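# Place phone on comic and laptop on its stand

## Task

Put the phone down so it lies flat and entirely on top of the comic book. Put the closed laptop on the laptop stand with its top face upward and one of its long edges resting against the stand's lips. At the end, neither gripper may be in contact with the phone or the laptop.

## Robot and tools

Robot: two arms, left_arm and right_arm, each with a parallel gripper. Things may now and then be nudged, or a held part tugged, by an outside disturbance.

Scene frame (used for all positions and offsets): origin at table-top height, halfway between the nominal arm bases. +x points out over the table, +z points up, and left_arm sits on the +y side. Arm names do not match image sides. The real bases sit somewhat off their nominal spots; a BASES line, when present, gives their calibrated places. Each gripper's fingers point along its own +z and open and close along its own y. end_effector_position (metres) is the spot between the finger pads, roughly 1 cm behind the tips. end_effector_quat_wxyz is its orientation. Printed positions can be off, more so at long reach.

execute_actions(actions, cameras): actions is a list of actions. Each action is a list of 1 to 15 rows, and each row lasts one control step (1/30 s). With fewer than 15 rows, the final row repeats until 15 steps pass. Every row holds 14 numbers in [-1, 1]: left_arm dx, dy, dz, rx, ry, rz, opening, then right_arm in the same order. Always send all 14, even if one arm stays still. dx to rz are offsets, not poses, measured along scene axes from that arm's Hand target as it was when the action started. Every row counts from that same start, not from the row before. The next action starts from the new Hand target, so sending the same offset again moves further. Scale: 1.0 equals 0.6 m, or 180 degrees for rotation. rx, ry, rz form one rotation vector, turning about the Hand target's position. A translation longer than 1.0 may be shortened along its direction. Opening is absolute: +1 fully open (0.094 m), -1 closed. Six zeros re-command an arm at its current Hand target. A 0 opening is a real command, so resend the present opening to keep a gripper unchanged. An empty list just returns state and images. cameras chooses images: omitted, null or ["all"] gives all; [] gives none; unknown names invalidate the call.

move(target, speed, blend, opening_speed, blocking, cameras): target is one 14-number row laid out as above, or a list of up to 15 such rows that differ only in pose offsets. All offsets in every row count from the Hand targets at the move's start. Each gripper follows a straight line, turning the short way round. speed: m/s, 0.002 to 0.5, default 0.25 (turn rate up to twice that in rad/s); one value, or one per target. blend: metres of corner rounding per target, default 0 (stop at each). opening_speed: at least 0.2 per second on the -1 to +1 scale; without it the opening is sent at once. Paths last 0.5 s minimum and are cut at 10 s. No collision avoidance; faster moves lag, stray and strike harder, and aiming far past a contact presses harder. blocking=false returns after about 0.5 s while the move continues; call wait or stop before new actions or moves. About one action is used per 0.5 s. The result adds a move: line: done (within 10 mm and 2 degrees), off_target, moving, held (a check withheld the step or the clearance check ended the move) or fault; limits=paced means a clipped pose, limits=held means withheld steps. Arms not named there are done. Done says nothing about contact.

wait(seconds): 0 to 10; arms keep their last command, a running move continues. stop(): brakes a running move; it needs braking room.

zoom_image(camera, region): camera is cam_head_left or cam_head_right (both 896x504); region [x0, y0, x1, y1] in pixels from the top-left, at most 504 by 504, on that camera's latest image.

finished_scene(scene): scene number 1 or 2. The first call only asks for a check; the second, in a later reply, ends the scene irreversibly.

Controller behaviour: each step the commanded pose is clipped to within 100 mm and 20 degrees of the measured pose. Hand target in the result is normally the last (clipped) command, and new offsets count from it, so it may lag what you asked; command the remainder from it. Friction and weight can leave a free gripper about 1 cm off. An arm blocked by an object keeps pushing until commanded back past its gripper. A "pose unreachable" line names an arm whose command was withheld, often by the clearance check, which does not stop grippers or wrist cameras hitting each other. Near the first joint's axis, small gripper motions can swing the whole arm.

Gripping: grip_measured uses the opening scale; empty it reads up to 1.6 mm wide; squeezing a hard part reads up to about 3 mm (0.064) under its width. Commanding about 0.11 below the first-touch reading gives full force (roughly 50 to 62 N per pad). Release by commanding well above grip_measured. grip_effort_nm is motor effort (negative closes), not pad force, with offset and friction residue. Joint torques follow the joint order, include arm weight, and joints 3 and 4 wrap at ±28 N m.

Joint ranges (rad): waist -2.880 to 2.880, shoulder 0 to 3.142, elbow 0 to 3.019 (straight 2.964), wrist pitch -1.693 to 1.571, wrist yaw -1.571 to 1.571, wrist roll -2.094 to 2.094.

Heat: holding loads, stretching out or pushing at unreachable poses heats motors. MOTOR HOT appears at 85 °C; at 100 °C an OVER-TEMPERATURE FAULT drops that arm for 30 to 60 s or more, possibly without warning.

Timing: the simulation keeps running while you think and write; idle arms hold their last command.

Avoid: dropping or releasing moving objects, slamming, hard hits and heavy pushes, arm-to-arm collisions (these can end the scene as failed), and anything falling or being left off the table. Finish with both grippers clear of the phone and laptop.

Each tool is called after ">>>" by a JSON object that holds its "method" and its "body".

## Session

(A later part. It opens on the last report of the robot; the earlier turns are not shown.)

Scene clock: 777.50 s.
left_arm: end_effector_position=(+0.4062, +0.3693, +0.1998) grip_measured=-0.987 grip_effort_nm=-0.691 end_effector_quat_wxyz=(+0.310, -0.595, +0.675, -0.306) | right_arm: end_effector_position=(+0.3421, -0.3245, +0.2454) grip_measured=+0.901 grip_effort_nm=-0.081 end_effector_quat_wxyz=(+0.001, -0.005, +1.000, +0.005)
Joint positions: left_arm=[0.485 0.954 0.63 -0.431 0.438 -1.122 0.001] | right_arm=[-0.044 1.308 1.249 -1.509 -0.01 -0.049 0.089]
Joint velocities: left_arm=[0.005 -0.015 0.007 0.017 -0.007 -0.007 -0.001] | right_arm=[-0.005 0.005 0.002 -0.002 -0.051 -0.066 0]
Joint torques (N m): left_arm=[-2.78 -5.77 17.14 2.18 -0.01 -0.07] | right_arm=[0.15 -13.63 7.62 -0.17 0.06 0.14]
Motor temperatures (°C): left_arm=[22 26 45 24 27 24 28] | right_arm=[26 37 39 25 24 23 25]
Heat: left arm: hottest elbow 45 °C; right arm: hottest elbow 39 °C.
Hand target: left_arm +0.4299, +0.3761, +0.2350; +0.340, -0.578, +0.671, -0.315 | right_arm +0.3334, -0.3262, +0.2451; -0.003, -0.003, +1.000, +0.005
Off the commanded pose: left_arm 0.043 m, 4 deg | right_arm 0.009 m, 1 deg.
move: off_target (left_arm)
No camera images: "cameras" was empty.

>>> {"method": "move", "body": {"target": [0.058, 0, -0.083, 0,0,0,-1, 0,0,0,0,0,0,0.9], "speed": 0.06, "cameras": ["cam_head_left","cam_head_right"]}}

>>> {"method": "zoom_image", "body": {"camera": "cam_head_left", "region": [190, 180, 350, 300]}}

>>> {"method": "zoom_image", "body": {"camera": "cam_head_right", "region": [190, 180, 350, 300]}}

Scene clock: 781.97 s.
left_arm: end_effector_position=(+0.4496, +0.3751, +0.1705) grip_measured=-0.987 grip_effort_nm=-0.691 end_effector_quat_wxyz=(+0.326, -0.587, +0.673, -0.308) | right_arm: end_effector_position=(+0.3421, -0.3245, +0.2454) grip_measured=+0.901 grip_effort_nm=-0.081 end_effector_quat_wxyz=(+0.001, -0.005, +1.000, +0.005)
Joint positions: left_arm=[0.432 1.12 0.63 -0.214 0.395 -1.159 0.001] | right_arm=[-0.044 1.308 1.249 -1.509 -0.01 -0.049 0.089]
Joint velocities: left_arm=[-0.005 -0.005 -0.002 0.002 -0.022 -0.051 -0.001] | right_arm=[-0.005 0.005 -0.002 0.002 -0.066 0.007 -0.001]
Joint torques (N m): left_arm=[-2.02 -7.65 13.15 2.29 0.03 0.02] | right_arm=[0.26 -13.51 7.64 -0.18 0.05 0.14]
Motor temperatures (°C): left_arm=[22 26 45 24 27 24 28] | right_arm=[26 37 39 25 24 23 25]
Heat: left arm: hottest elbow 45 °C; right arm: hottest elbow 39 °C.
Hand target: left_arm +0.4642, +0.3756, +0.1852; +0.340, -0.578, +0.671, -0.315 | right_arm +0.3334, -0.3262, +0.2451; -0.003, -0.003, +1.000, +0.005
Off the commanded pose: left_arm 0.021 m, 2 deg | right_arm 0.009 m, 1 deg.
move: off_target (left_arm)

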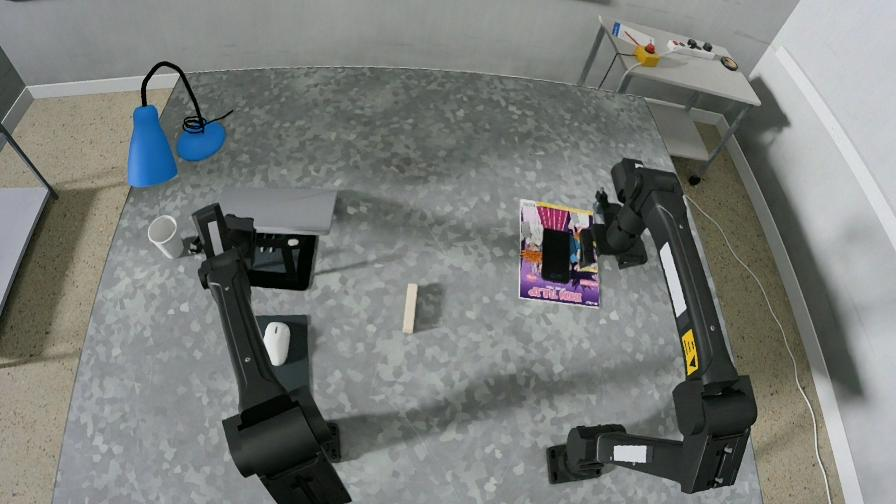

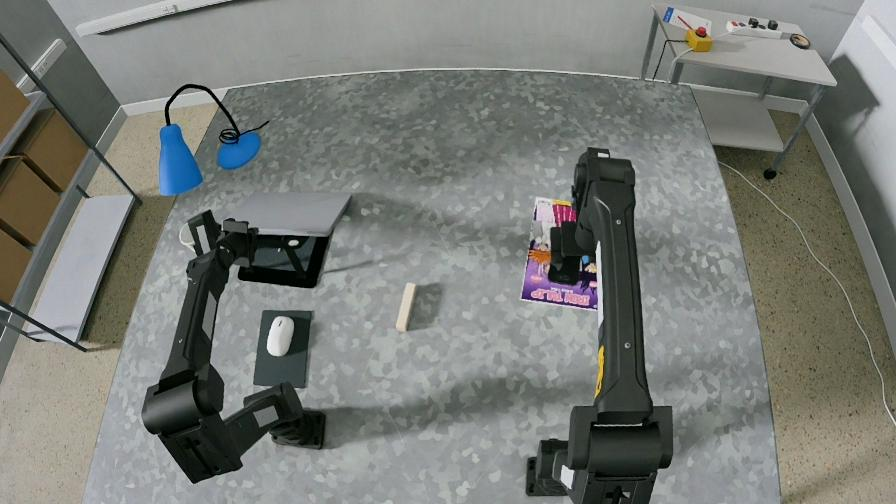

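Scaled by 3.150.

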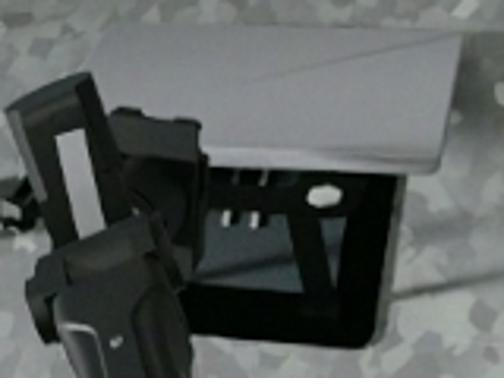

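Scaled by 3.150.

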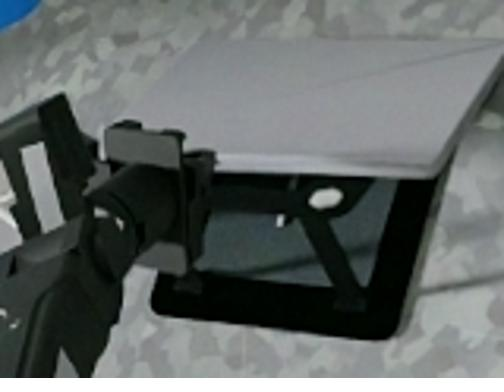

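>>> {"method": "move", "body": {"target": [-0.02, -0.015, -0.05, 0,0,0,-1, 0,0,0,0,0,0,0.9], "speed": 0.06, "cameras": ["cam_head_left","cam_head_right"]}}

>>> {"method": "zoom_image", "body": {"camera": "cam_head_right", "region": [190, 180, 350, 300]}}

Scene clock: 786.70 s.
left_arm: end_effector_position=(+0.4493, +0.3722, +0.1599) grip_measured=-0.987 grip_effort_nm=-0.691 end_effector_quat_wxyz=(+0.342, -0.580, +0.670, -0.312) | right_arm: end_effector_position=(+0.3421, -0.3245, +0.2454) grip_measured=+0.901 grip_effort_nm=-0.081 end_effector_quat_wxyz=(+0.001, -0.005, +1.000, +0.005)
Joint positions: left_arm=[0.423 1.129 0.584 -0.119 0.388 -1.165 0.001] | right_arm=[-0.044 1.308 1.249 -1.509 -0.01 -0.049 0.089]
Joint velocities: left_arm=[-0.024 0.005 0.002 -0.012 0.007 0.037 0.001] | right_arm=[-0.024 -0.024 -0.002 -0.007 -0.081 0.007 -0.001]
Joint torques (N m): left_arm=[-3.14 -7 9.44 2.39 -0.04 -0.03] | right_arm=[0.21 -13.51 7.64 -0.2 0.06 0.14]
Motor temperatures (°C): left_arm=[22 26 44 24 27 24 28] | right_arm=[26 37 39 25 24 23 25]
Heat: left arm: hottest elbow 44 °C; right arm: hottest elbow 39 °C.
Hand target: left_arm +0.4518, +0.3669, +0.1555; +0.340, -0.578, +0.671, -0.315 | right_arm +0.3334, -0.3262, +0.2451; -0.003, -0.003, +1.000, +0.005
Off the commanded pose: left_arm 0.008 m, 0 deg | right_arm 0.009 m, 1 deg.
move: done

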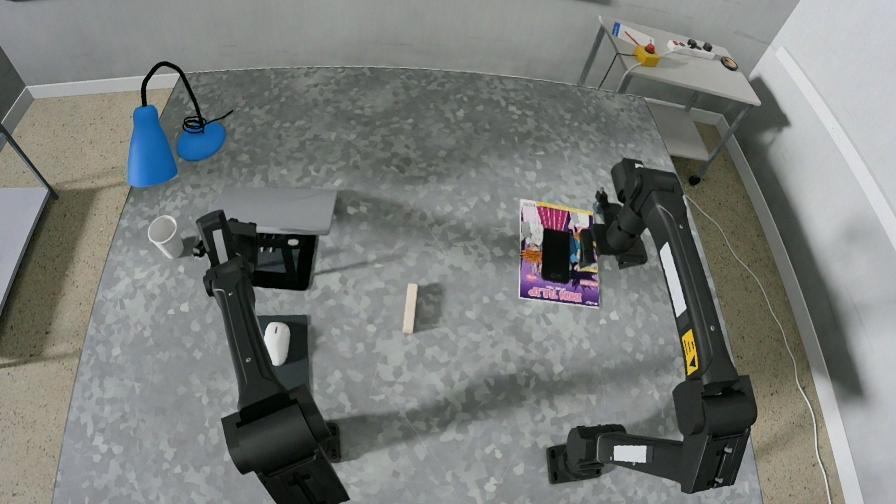

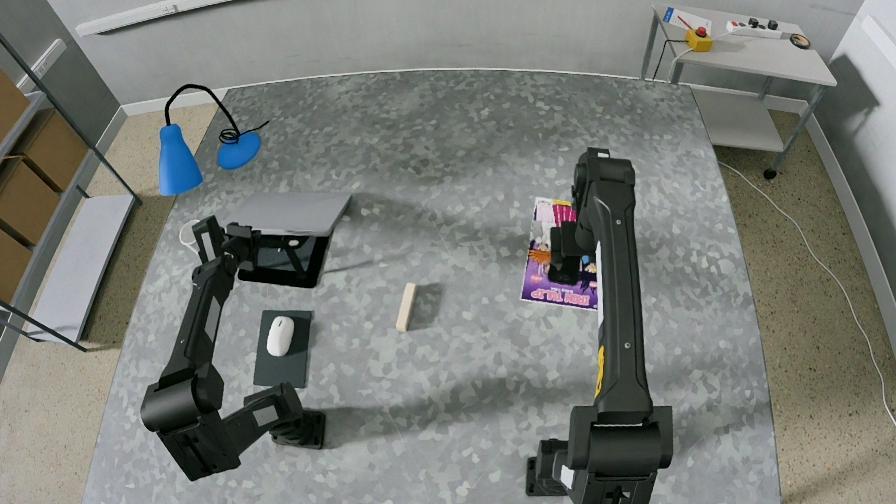

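Scaled by 3.150.

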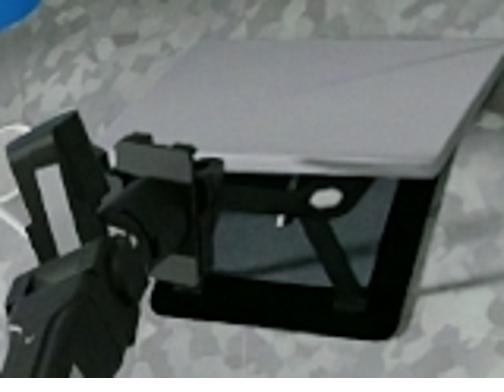

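>>> {"method": "move", "body": {"target": [0.0, 0.01, -0.02, 0,0,0,-1, 0,0,0,0,0,0,0.9], "speed": 0.06, "cameras": ["cam_head_left","cam_head_right"]}}

>>> {"method": "zoom_image", "body": {"camera": "cam_head_right", "region": [190, 180, 350, 300]}}

Scene clock: 789.30 s.
left_arm: end_effector_position=(+0.4518, +0.3722, +0.1481) grip_measured=-0.987 grip_effort_nm=-0.686 end_effector_quat_wxyz=(+0.340, -0.579, +0.671, -0.315) | right_arm: end_effector_position=(+0.3421, -0.3245, +0.2454) grip_measured=+0.901 grip_effort_nm=-0.076 end_effector_quat_wxyz=(+0.001, -0.005, +1.000, +0.005)
Joint positions: left_arm=[0.423 1.162 0.571 -0.077 0.395 -1.165 0.001] | right_arm=[-0.044 1.308 1.249 -1.509 -0.01 -0.049 0.089]
Joint velocities: left_arm=[-0.005 0.015 0.007 -0.012 -0.095 -0.007 0] | right_arm=[-0.005 0.005 -0.012 0.002 0.066 -0.007 -0.001]
Joint torques (N m): left_arm=[-1.03 -7.47 9.1 2.14 0.2 0.05] | right_arm=[0.26 -13.57 7.64 -0.17 0.06 0.15]
Motor temperatures (°C): left_arm=[22 26 44 24 27 24 28] | right_arm=[26 37 39 25 24 23 25]
Heat: left arm: hottest elbow 44 °C; right arm: hottest elbow 39 °C.
Hand target: left_arm +0.4518, +0.3728, +0.1436; +0.340, -0.578, +0.671, -0.315 | right_arm +0.3334, -0.3262, +0.2451; -0.003, -0.003, +1.000, +0.005
Off the commanded pose: left_arm 0.005 m, 0 deg | right_arm 0.009 m, 1 deg.
move: done

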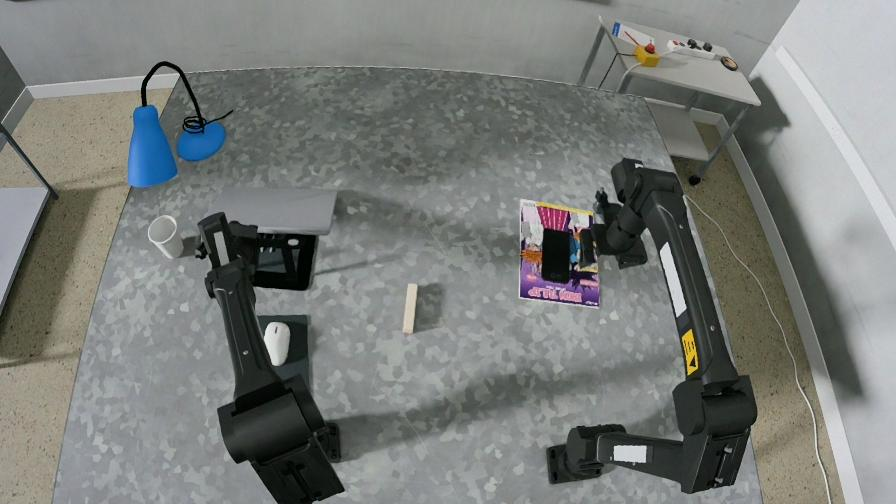

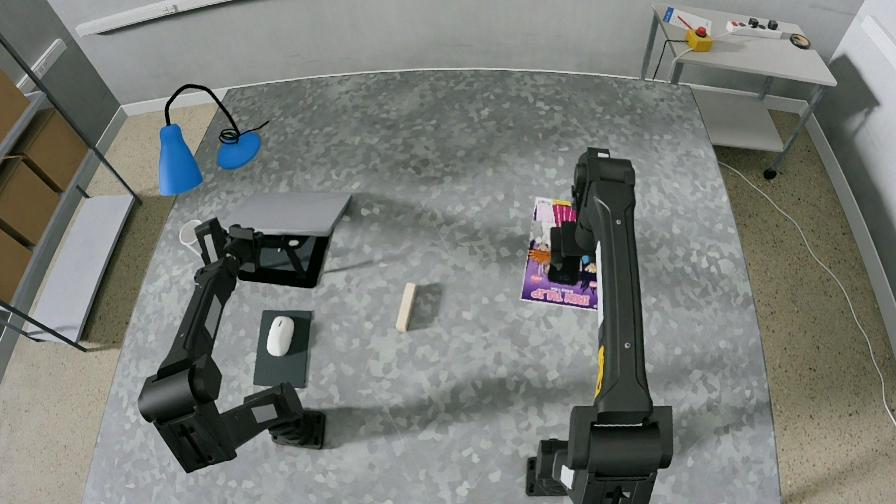

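Scaled by 3.150.

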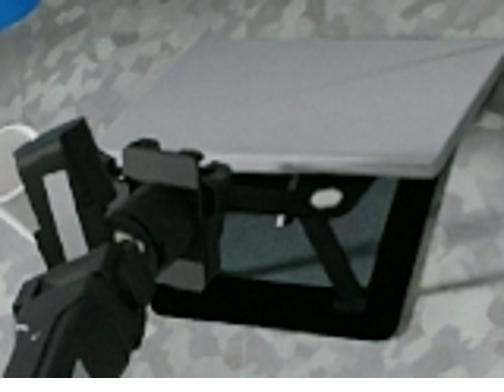

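>>> {"method": "move", "body": {"target": [0.07, 0.0, 0.035, 0,0,0,-1, 0,0,0,0,0,0,0.9], "speed": 0.04, "cameras": ["cam_head_left","cam_head_right"]}}

>>> {"method": "zoom_image", "body": {"camera": "cam_head_right", "region": [190, 180, 350, 300]}}

>>> {"method": "zoom_image", "body": {"camera": "cam_head_left", "region": [190, 180, 350, 300]}}

Scene clock: 794.63 s.
left_arm: end_effector_position=(+0.4635, +0.3688, +0.1392) grip_measured=-0.987 grip_effort_nm=-0.691 end_effector_quat_wxyz=(+0.324, -0.591, +0.672, -0.306) | right_arm: end_effector_position=(+0.3421, -0.3245, +0.2454) grip_measured=+0.901 grip_effort_nm=-0.081 end_effector_quat_wxyz=(+0.001, -0.005, +1.000, +0.005)
Joint positions: left_arm=[0.393 1.21 0.601 -0.091 0.361 -1.189 0.001] | right_arm=[-0.044 1.308 1.249 -1.509 -0.01 -0.049 0.089]
Joint velocities: left_arm=[-0.005 -0.005 0.002 0.007 0.007 -0.066 0] | right_arm=[-0.015 -0.015 0.002 -0.007 -0.037 0.051 0]
Joint torques (N m): left_arm=[-2.73 -7.24 16.64 1.74 -0.09 -0.05] | right_arm=[0.26 -13.45 7.65 -0.17 0.05 0.14]
Motor temperatures (°C): left_arm=[22 26 44 24 27 24 28] | right_arm=[26 37 39 25 24 23 25]
Heat: left arm: hottest elbow 44 °C; right arm: hottest elbow 39 °C.
Hand target: left_arm +0.4939, +0.3723, +0.1644; +0.340, -0.578, +0.671, -0.316 | right_arm +0.3334, -0.3262, +0.2451; -0.003, -0.003, +1.000, +0.005
Off the commanded pose: left_arm 0.040 m, 3 deg | right_arm 0.009 m, 1 deg.
move: off_target (left_arm)

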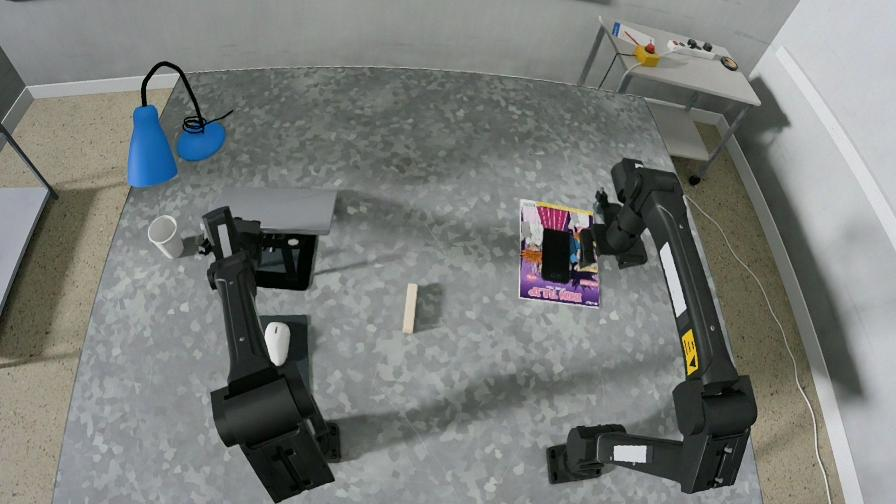

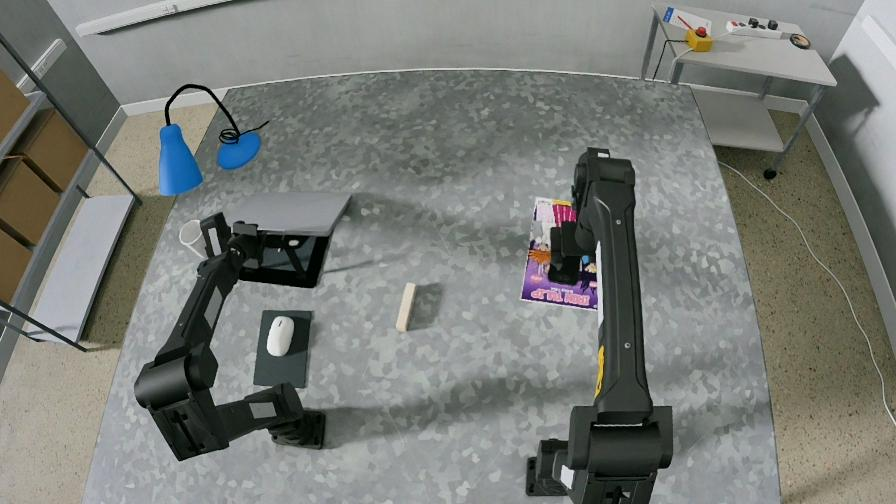

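Scaled by 3.150.

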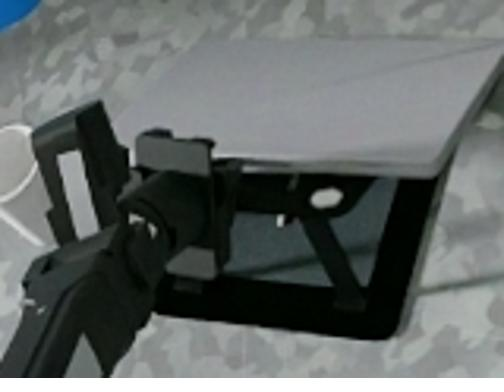

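Scaled by 3.150.

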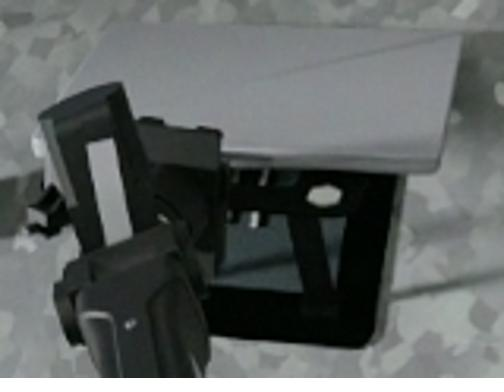

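>>> {"method": "move", "body": {"target": [0.035, 0.0, 0.0, 0,0,0,-1, 0,0,0,0,0,0,0.9], "speed": 0.04, "cameras": ["cam_head_left","cam_head_right"]}}

>>> {"method": "zoom_image", "body": {"camera": "cam_head_right", "region": [190, 180, 350, 300]}}

>>> {"method": "zoom_image", "body": {"camera": "cam_head_left", "region": [190, 180, 350, 300]}}

Scene clock: 798.07 s.
left_arm: end_effector_position=(+0.4757, +0.3773, +0.1379) grip_measured=-0.987 grip_effort_nm=-0.686 end_effector_quat_wxyz=(+0.324, -0.601, +0.667, -0.298) | right_arm: end_effector_position=(+0.3421, -0.3245, +0.2454) grip_measured=+0.901 grip_effort_nm=-0.081 end_effector_quat_wxyz=(+0.001, -0.005, +1.000, +0.005)
Joint positions: left_arm=[0.389 1.252 0.637 -0.091 0.334 -1.204 0.001] | right_arm=[-0.044 1.308 1.249 -1.509 -0.01 -0.049 0.089]
Joint velocities: left_arm=[0.005 0.005 -0.007 -0.012 -0.022 -0.037 -0.001] | right_arm=[-0.024 -0.015 -0.007 -0.002 -0.037 0.007 0]
Joint torques (N m): left_arm=[-4.89 -6.36 17.09 1.99 0.24 -0.01] | right_arm=[0.26 -13.51 7.62 -0.17 0.06 0.14]
Motor temperatures (°C): left_arm=[22 26 44 24 27 24 28] | right_arm=[26 37 39 25 24 23 25]
Heat: left arm: hottest elbow 44 °C; right arm: hottest elbow 39 °C.
Hand target: left_arm +0.5150, +0.3719, +0.1645; +0.341, -0.578, +0.671, -0.316 | right_arm +0.3334, -0.3262, +0.2451; -0.003, -0.003, +1.000, +0.005
Off the commanded pose: left_arm 0.048 m, 4 deg | right_arm 0.009 m, 1 deg.
move: off_target (left_arm)

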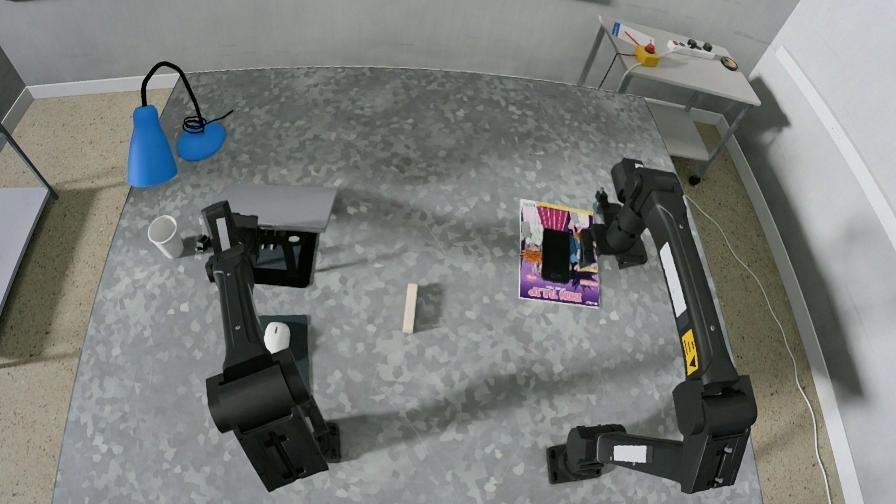

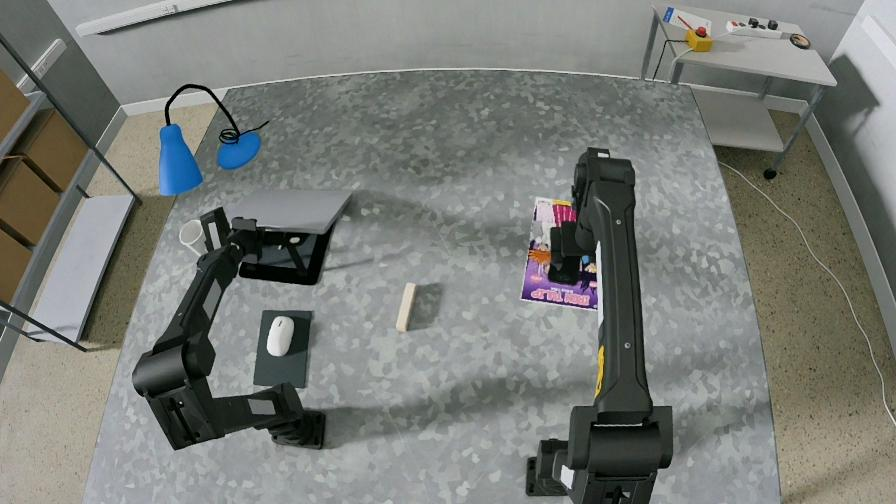

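Scaled by 3.150.

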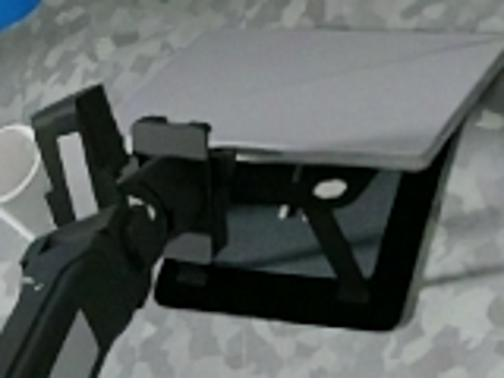

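Scaled by 3.150.

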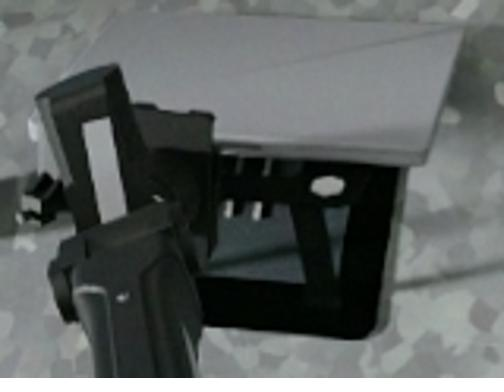

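>>> {"method": "move", "body": {"target": [[-0.1, 0, 0.05, 0,0,0,-1, 0,0,0,0,0,0,0.9],[-0.33, 0.05, 0.1, 0,0,0,-1, 0,0,0,0,0,0,0.9]], "speed": 0.12, "cameras": ["cam_head_left","cam_head_right"]}}

>>> {"method": "zoom_image", "body": {"camera": "cam_head_left", "region": [190, 180, 350, 300]}}

>>> {"method": "zoom_image", "body": {"camera": "cam_head_right", "region": [190, 180, 350, 300]}}

Scene clock: 803.27 s.
left_arm: end_effector_position=(+0.3215, +0.4025, +0.2219) grip_measured=-0.987 grip_effort_nm=-0.686 end_effector_quat_wxyz=(+0.334, -0.578, +0.673, -0.317) | right_arm: end_effector_position=(+0.3421, -0.3245, +0.2454) grip_measured=+0.901 grip_effort_nm=-0.081 end_effector_quat_wxyz=(+0.001, -0.005, +1.000, +0.005)
Joint positions: left_arm=[0.817 0.773 0.596 -0.666 0.691 -0.846 0.001] | right_arm=[-0.044 1.308 1.249 -1.509 -0.01 -0.049 0.089]
Joint velocities: left_arm=[-0.005 -0.005 -0.012 -0.017 -0.022 0.037 -0.001] | right_arm=[0.005 -0.015 -0.002 0.007 -0.007 -0.051 -0.001]
Joint torques (N m): left_arm=[0.15 -4.66 11.1 1.09 0.44 0.16] | right_arm=[0.21 -13.57 7.64 -0.18 0.06 0.14]
Motor temperatures (°C): left_arm=[22 26 45 24 27 24 28] | right_arm=[26 37 39 25 24 23 25]
Heat: left arm: hottest elbow 45 °C; right arm: hottest elbow 39 °C.
Hand target: left_arm +0.3181, +0.4049, +0.2243; +0.339, -0.578, +0.672, -0.314 | right_arm +0.3334, -0.3262, +0.2451; -0.003, -0.003, +1.000, +0.005
Off the commanded pose: left_arm 0.005 m, 1 deg | right_arm 0.009 m, 1 deg.
move: done

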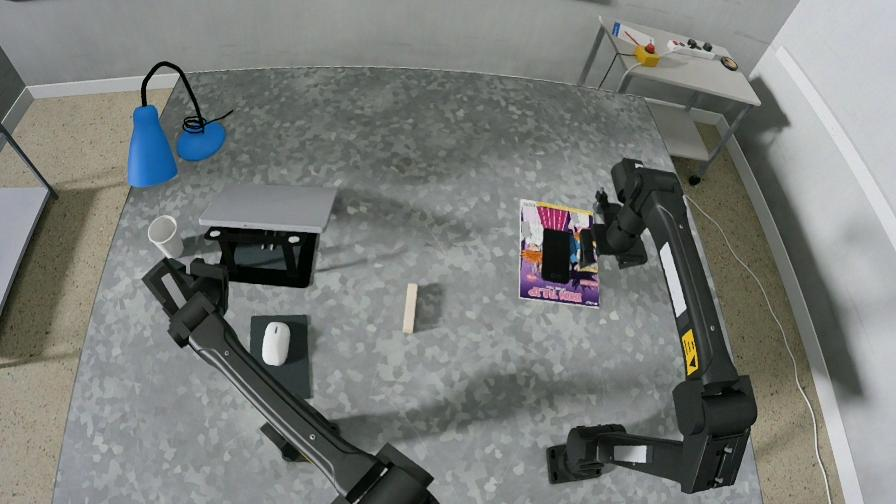

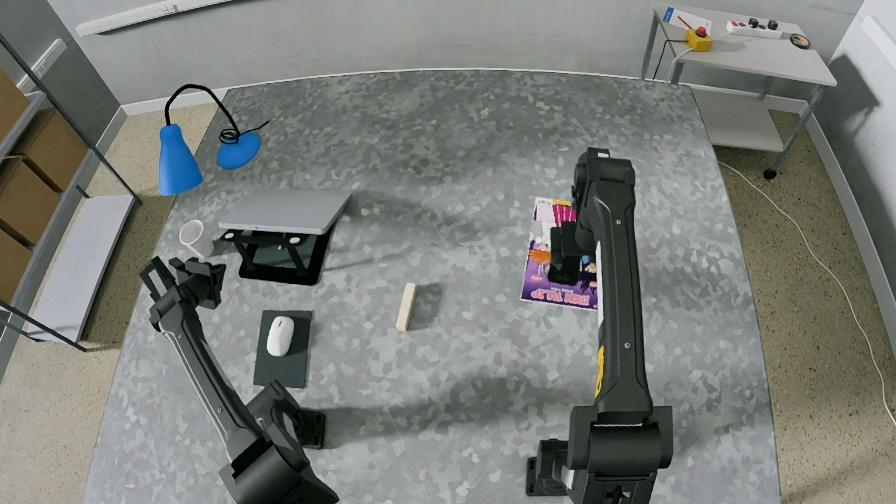

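Scaled by 3.150.

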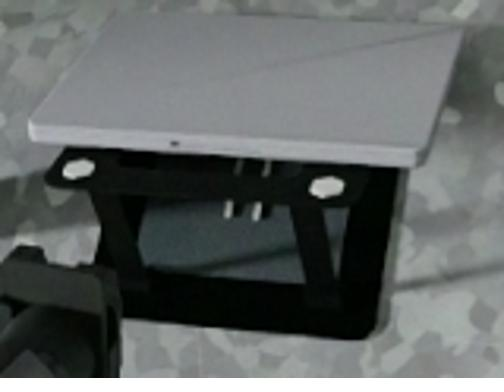

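Scaled by 3.150.

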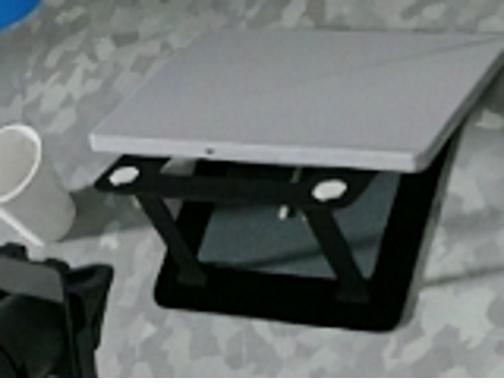

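>>> {"method": "finished_scene", "body": {"scene": 2}}

This call ended nothing. Check each condition of the task against the scene as it is now, look again where you are not sure, and mend what is not met. Then call finished_scene again.

>>> {"method": "zoom_image", "body": {"camera": "cam_head_left", "region": [490, 170, 650, 330]}}

Scaled by 3.150.

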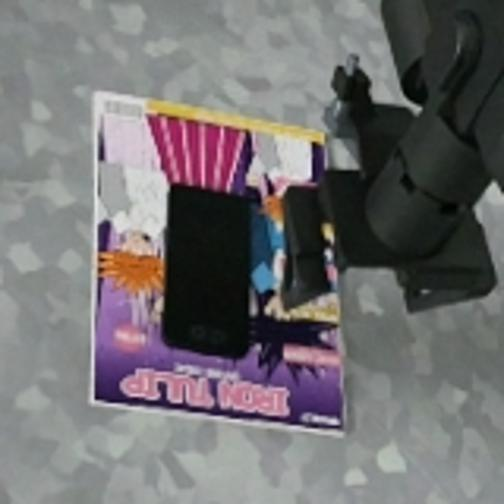

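>>> {"method": "zoom_image", "body": {"camera": "cam_head_left", "region": [190, 160, 350, 240]}}

>>> {"method": "zoom_image", "body": {"camera": "cam_head_right", "region": [210, 160, 370, 240]}}

Scaled by 3.150.

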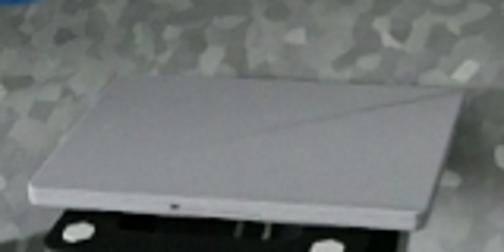

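Scaled by 3.150.

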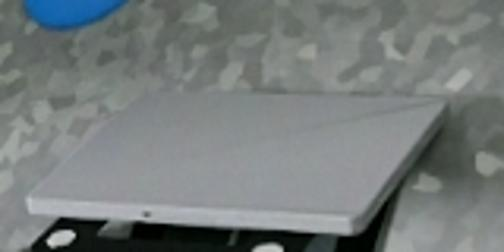

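>>> {"method": "finished_scene", "body": {"scene": 2}}

The scene is finished: the task was done.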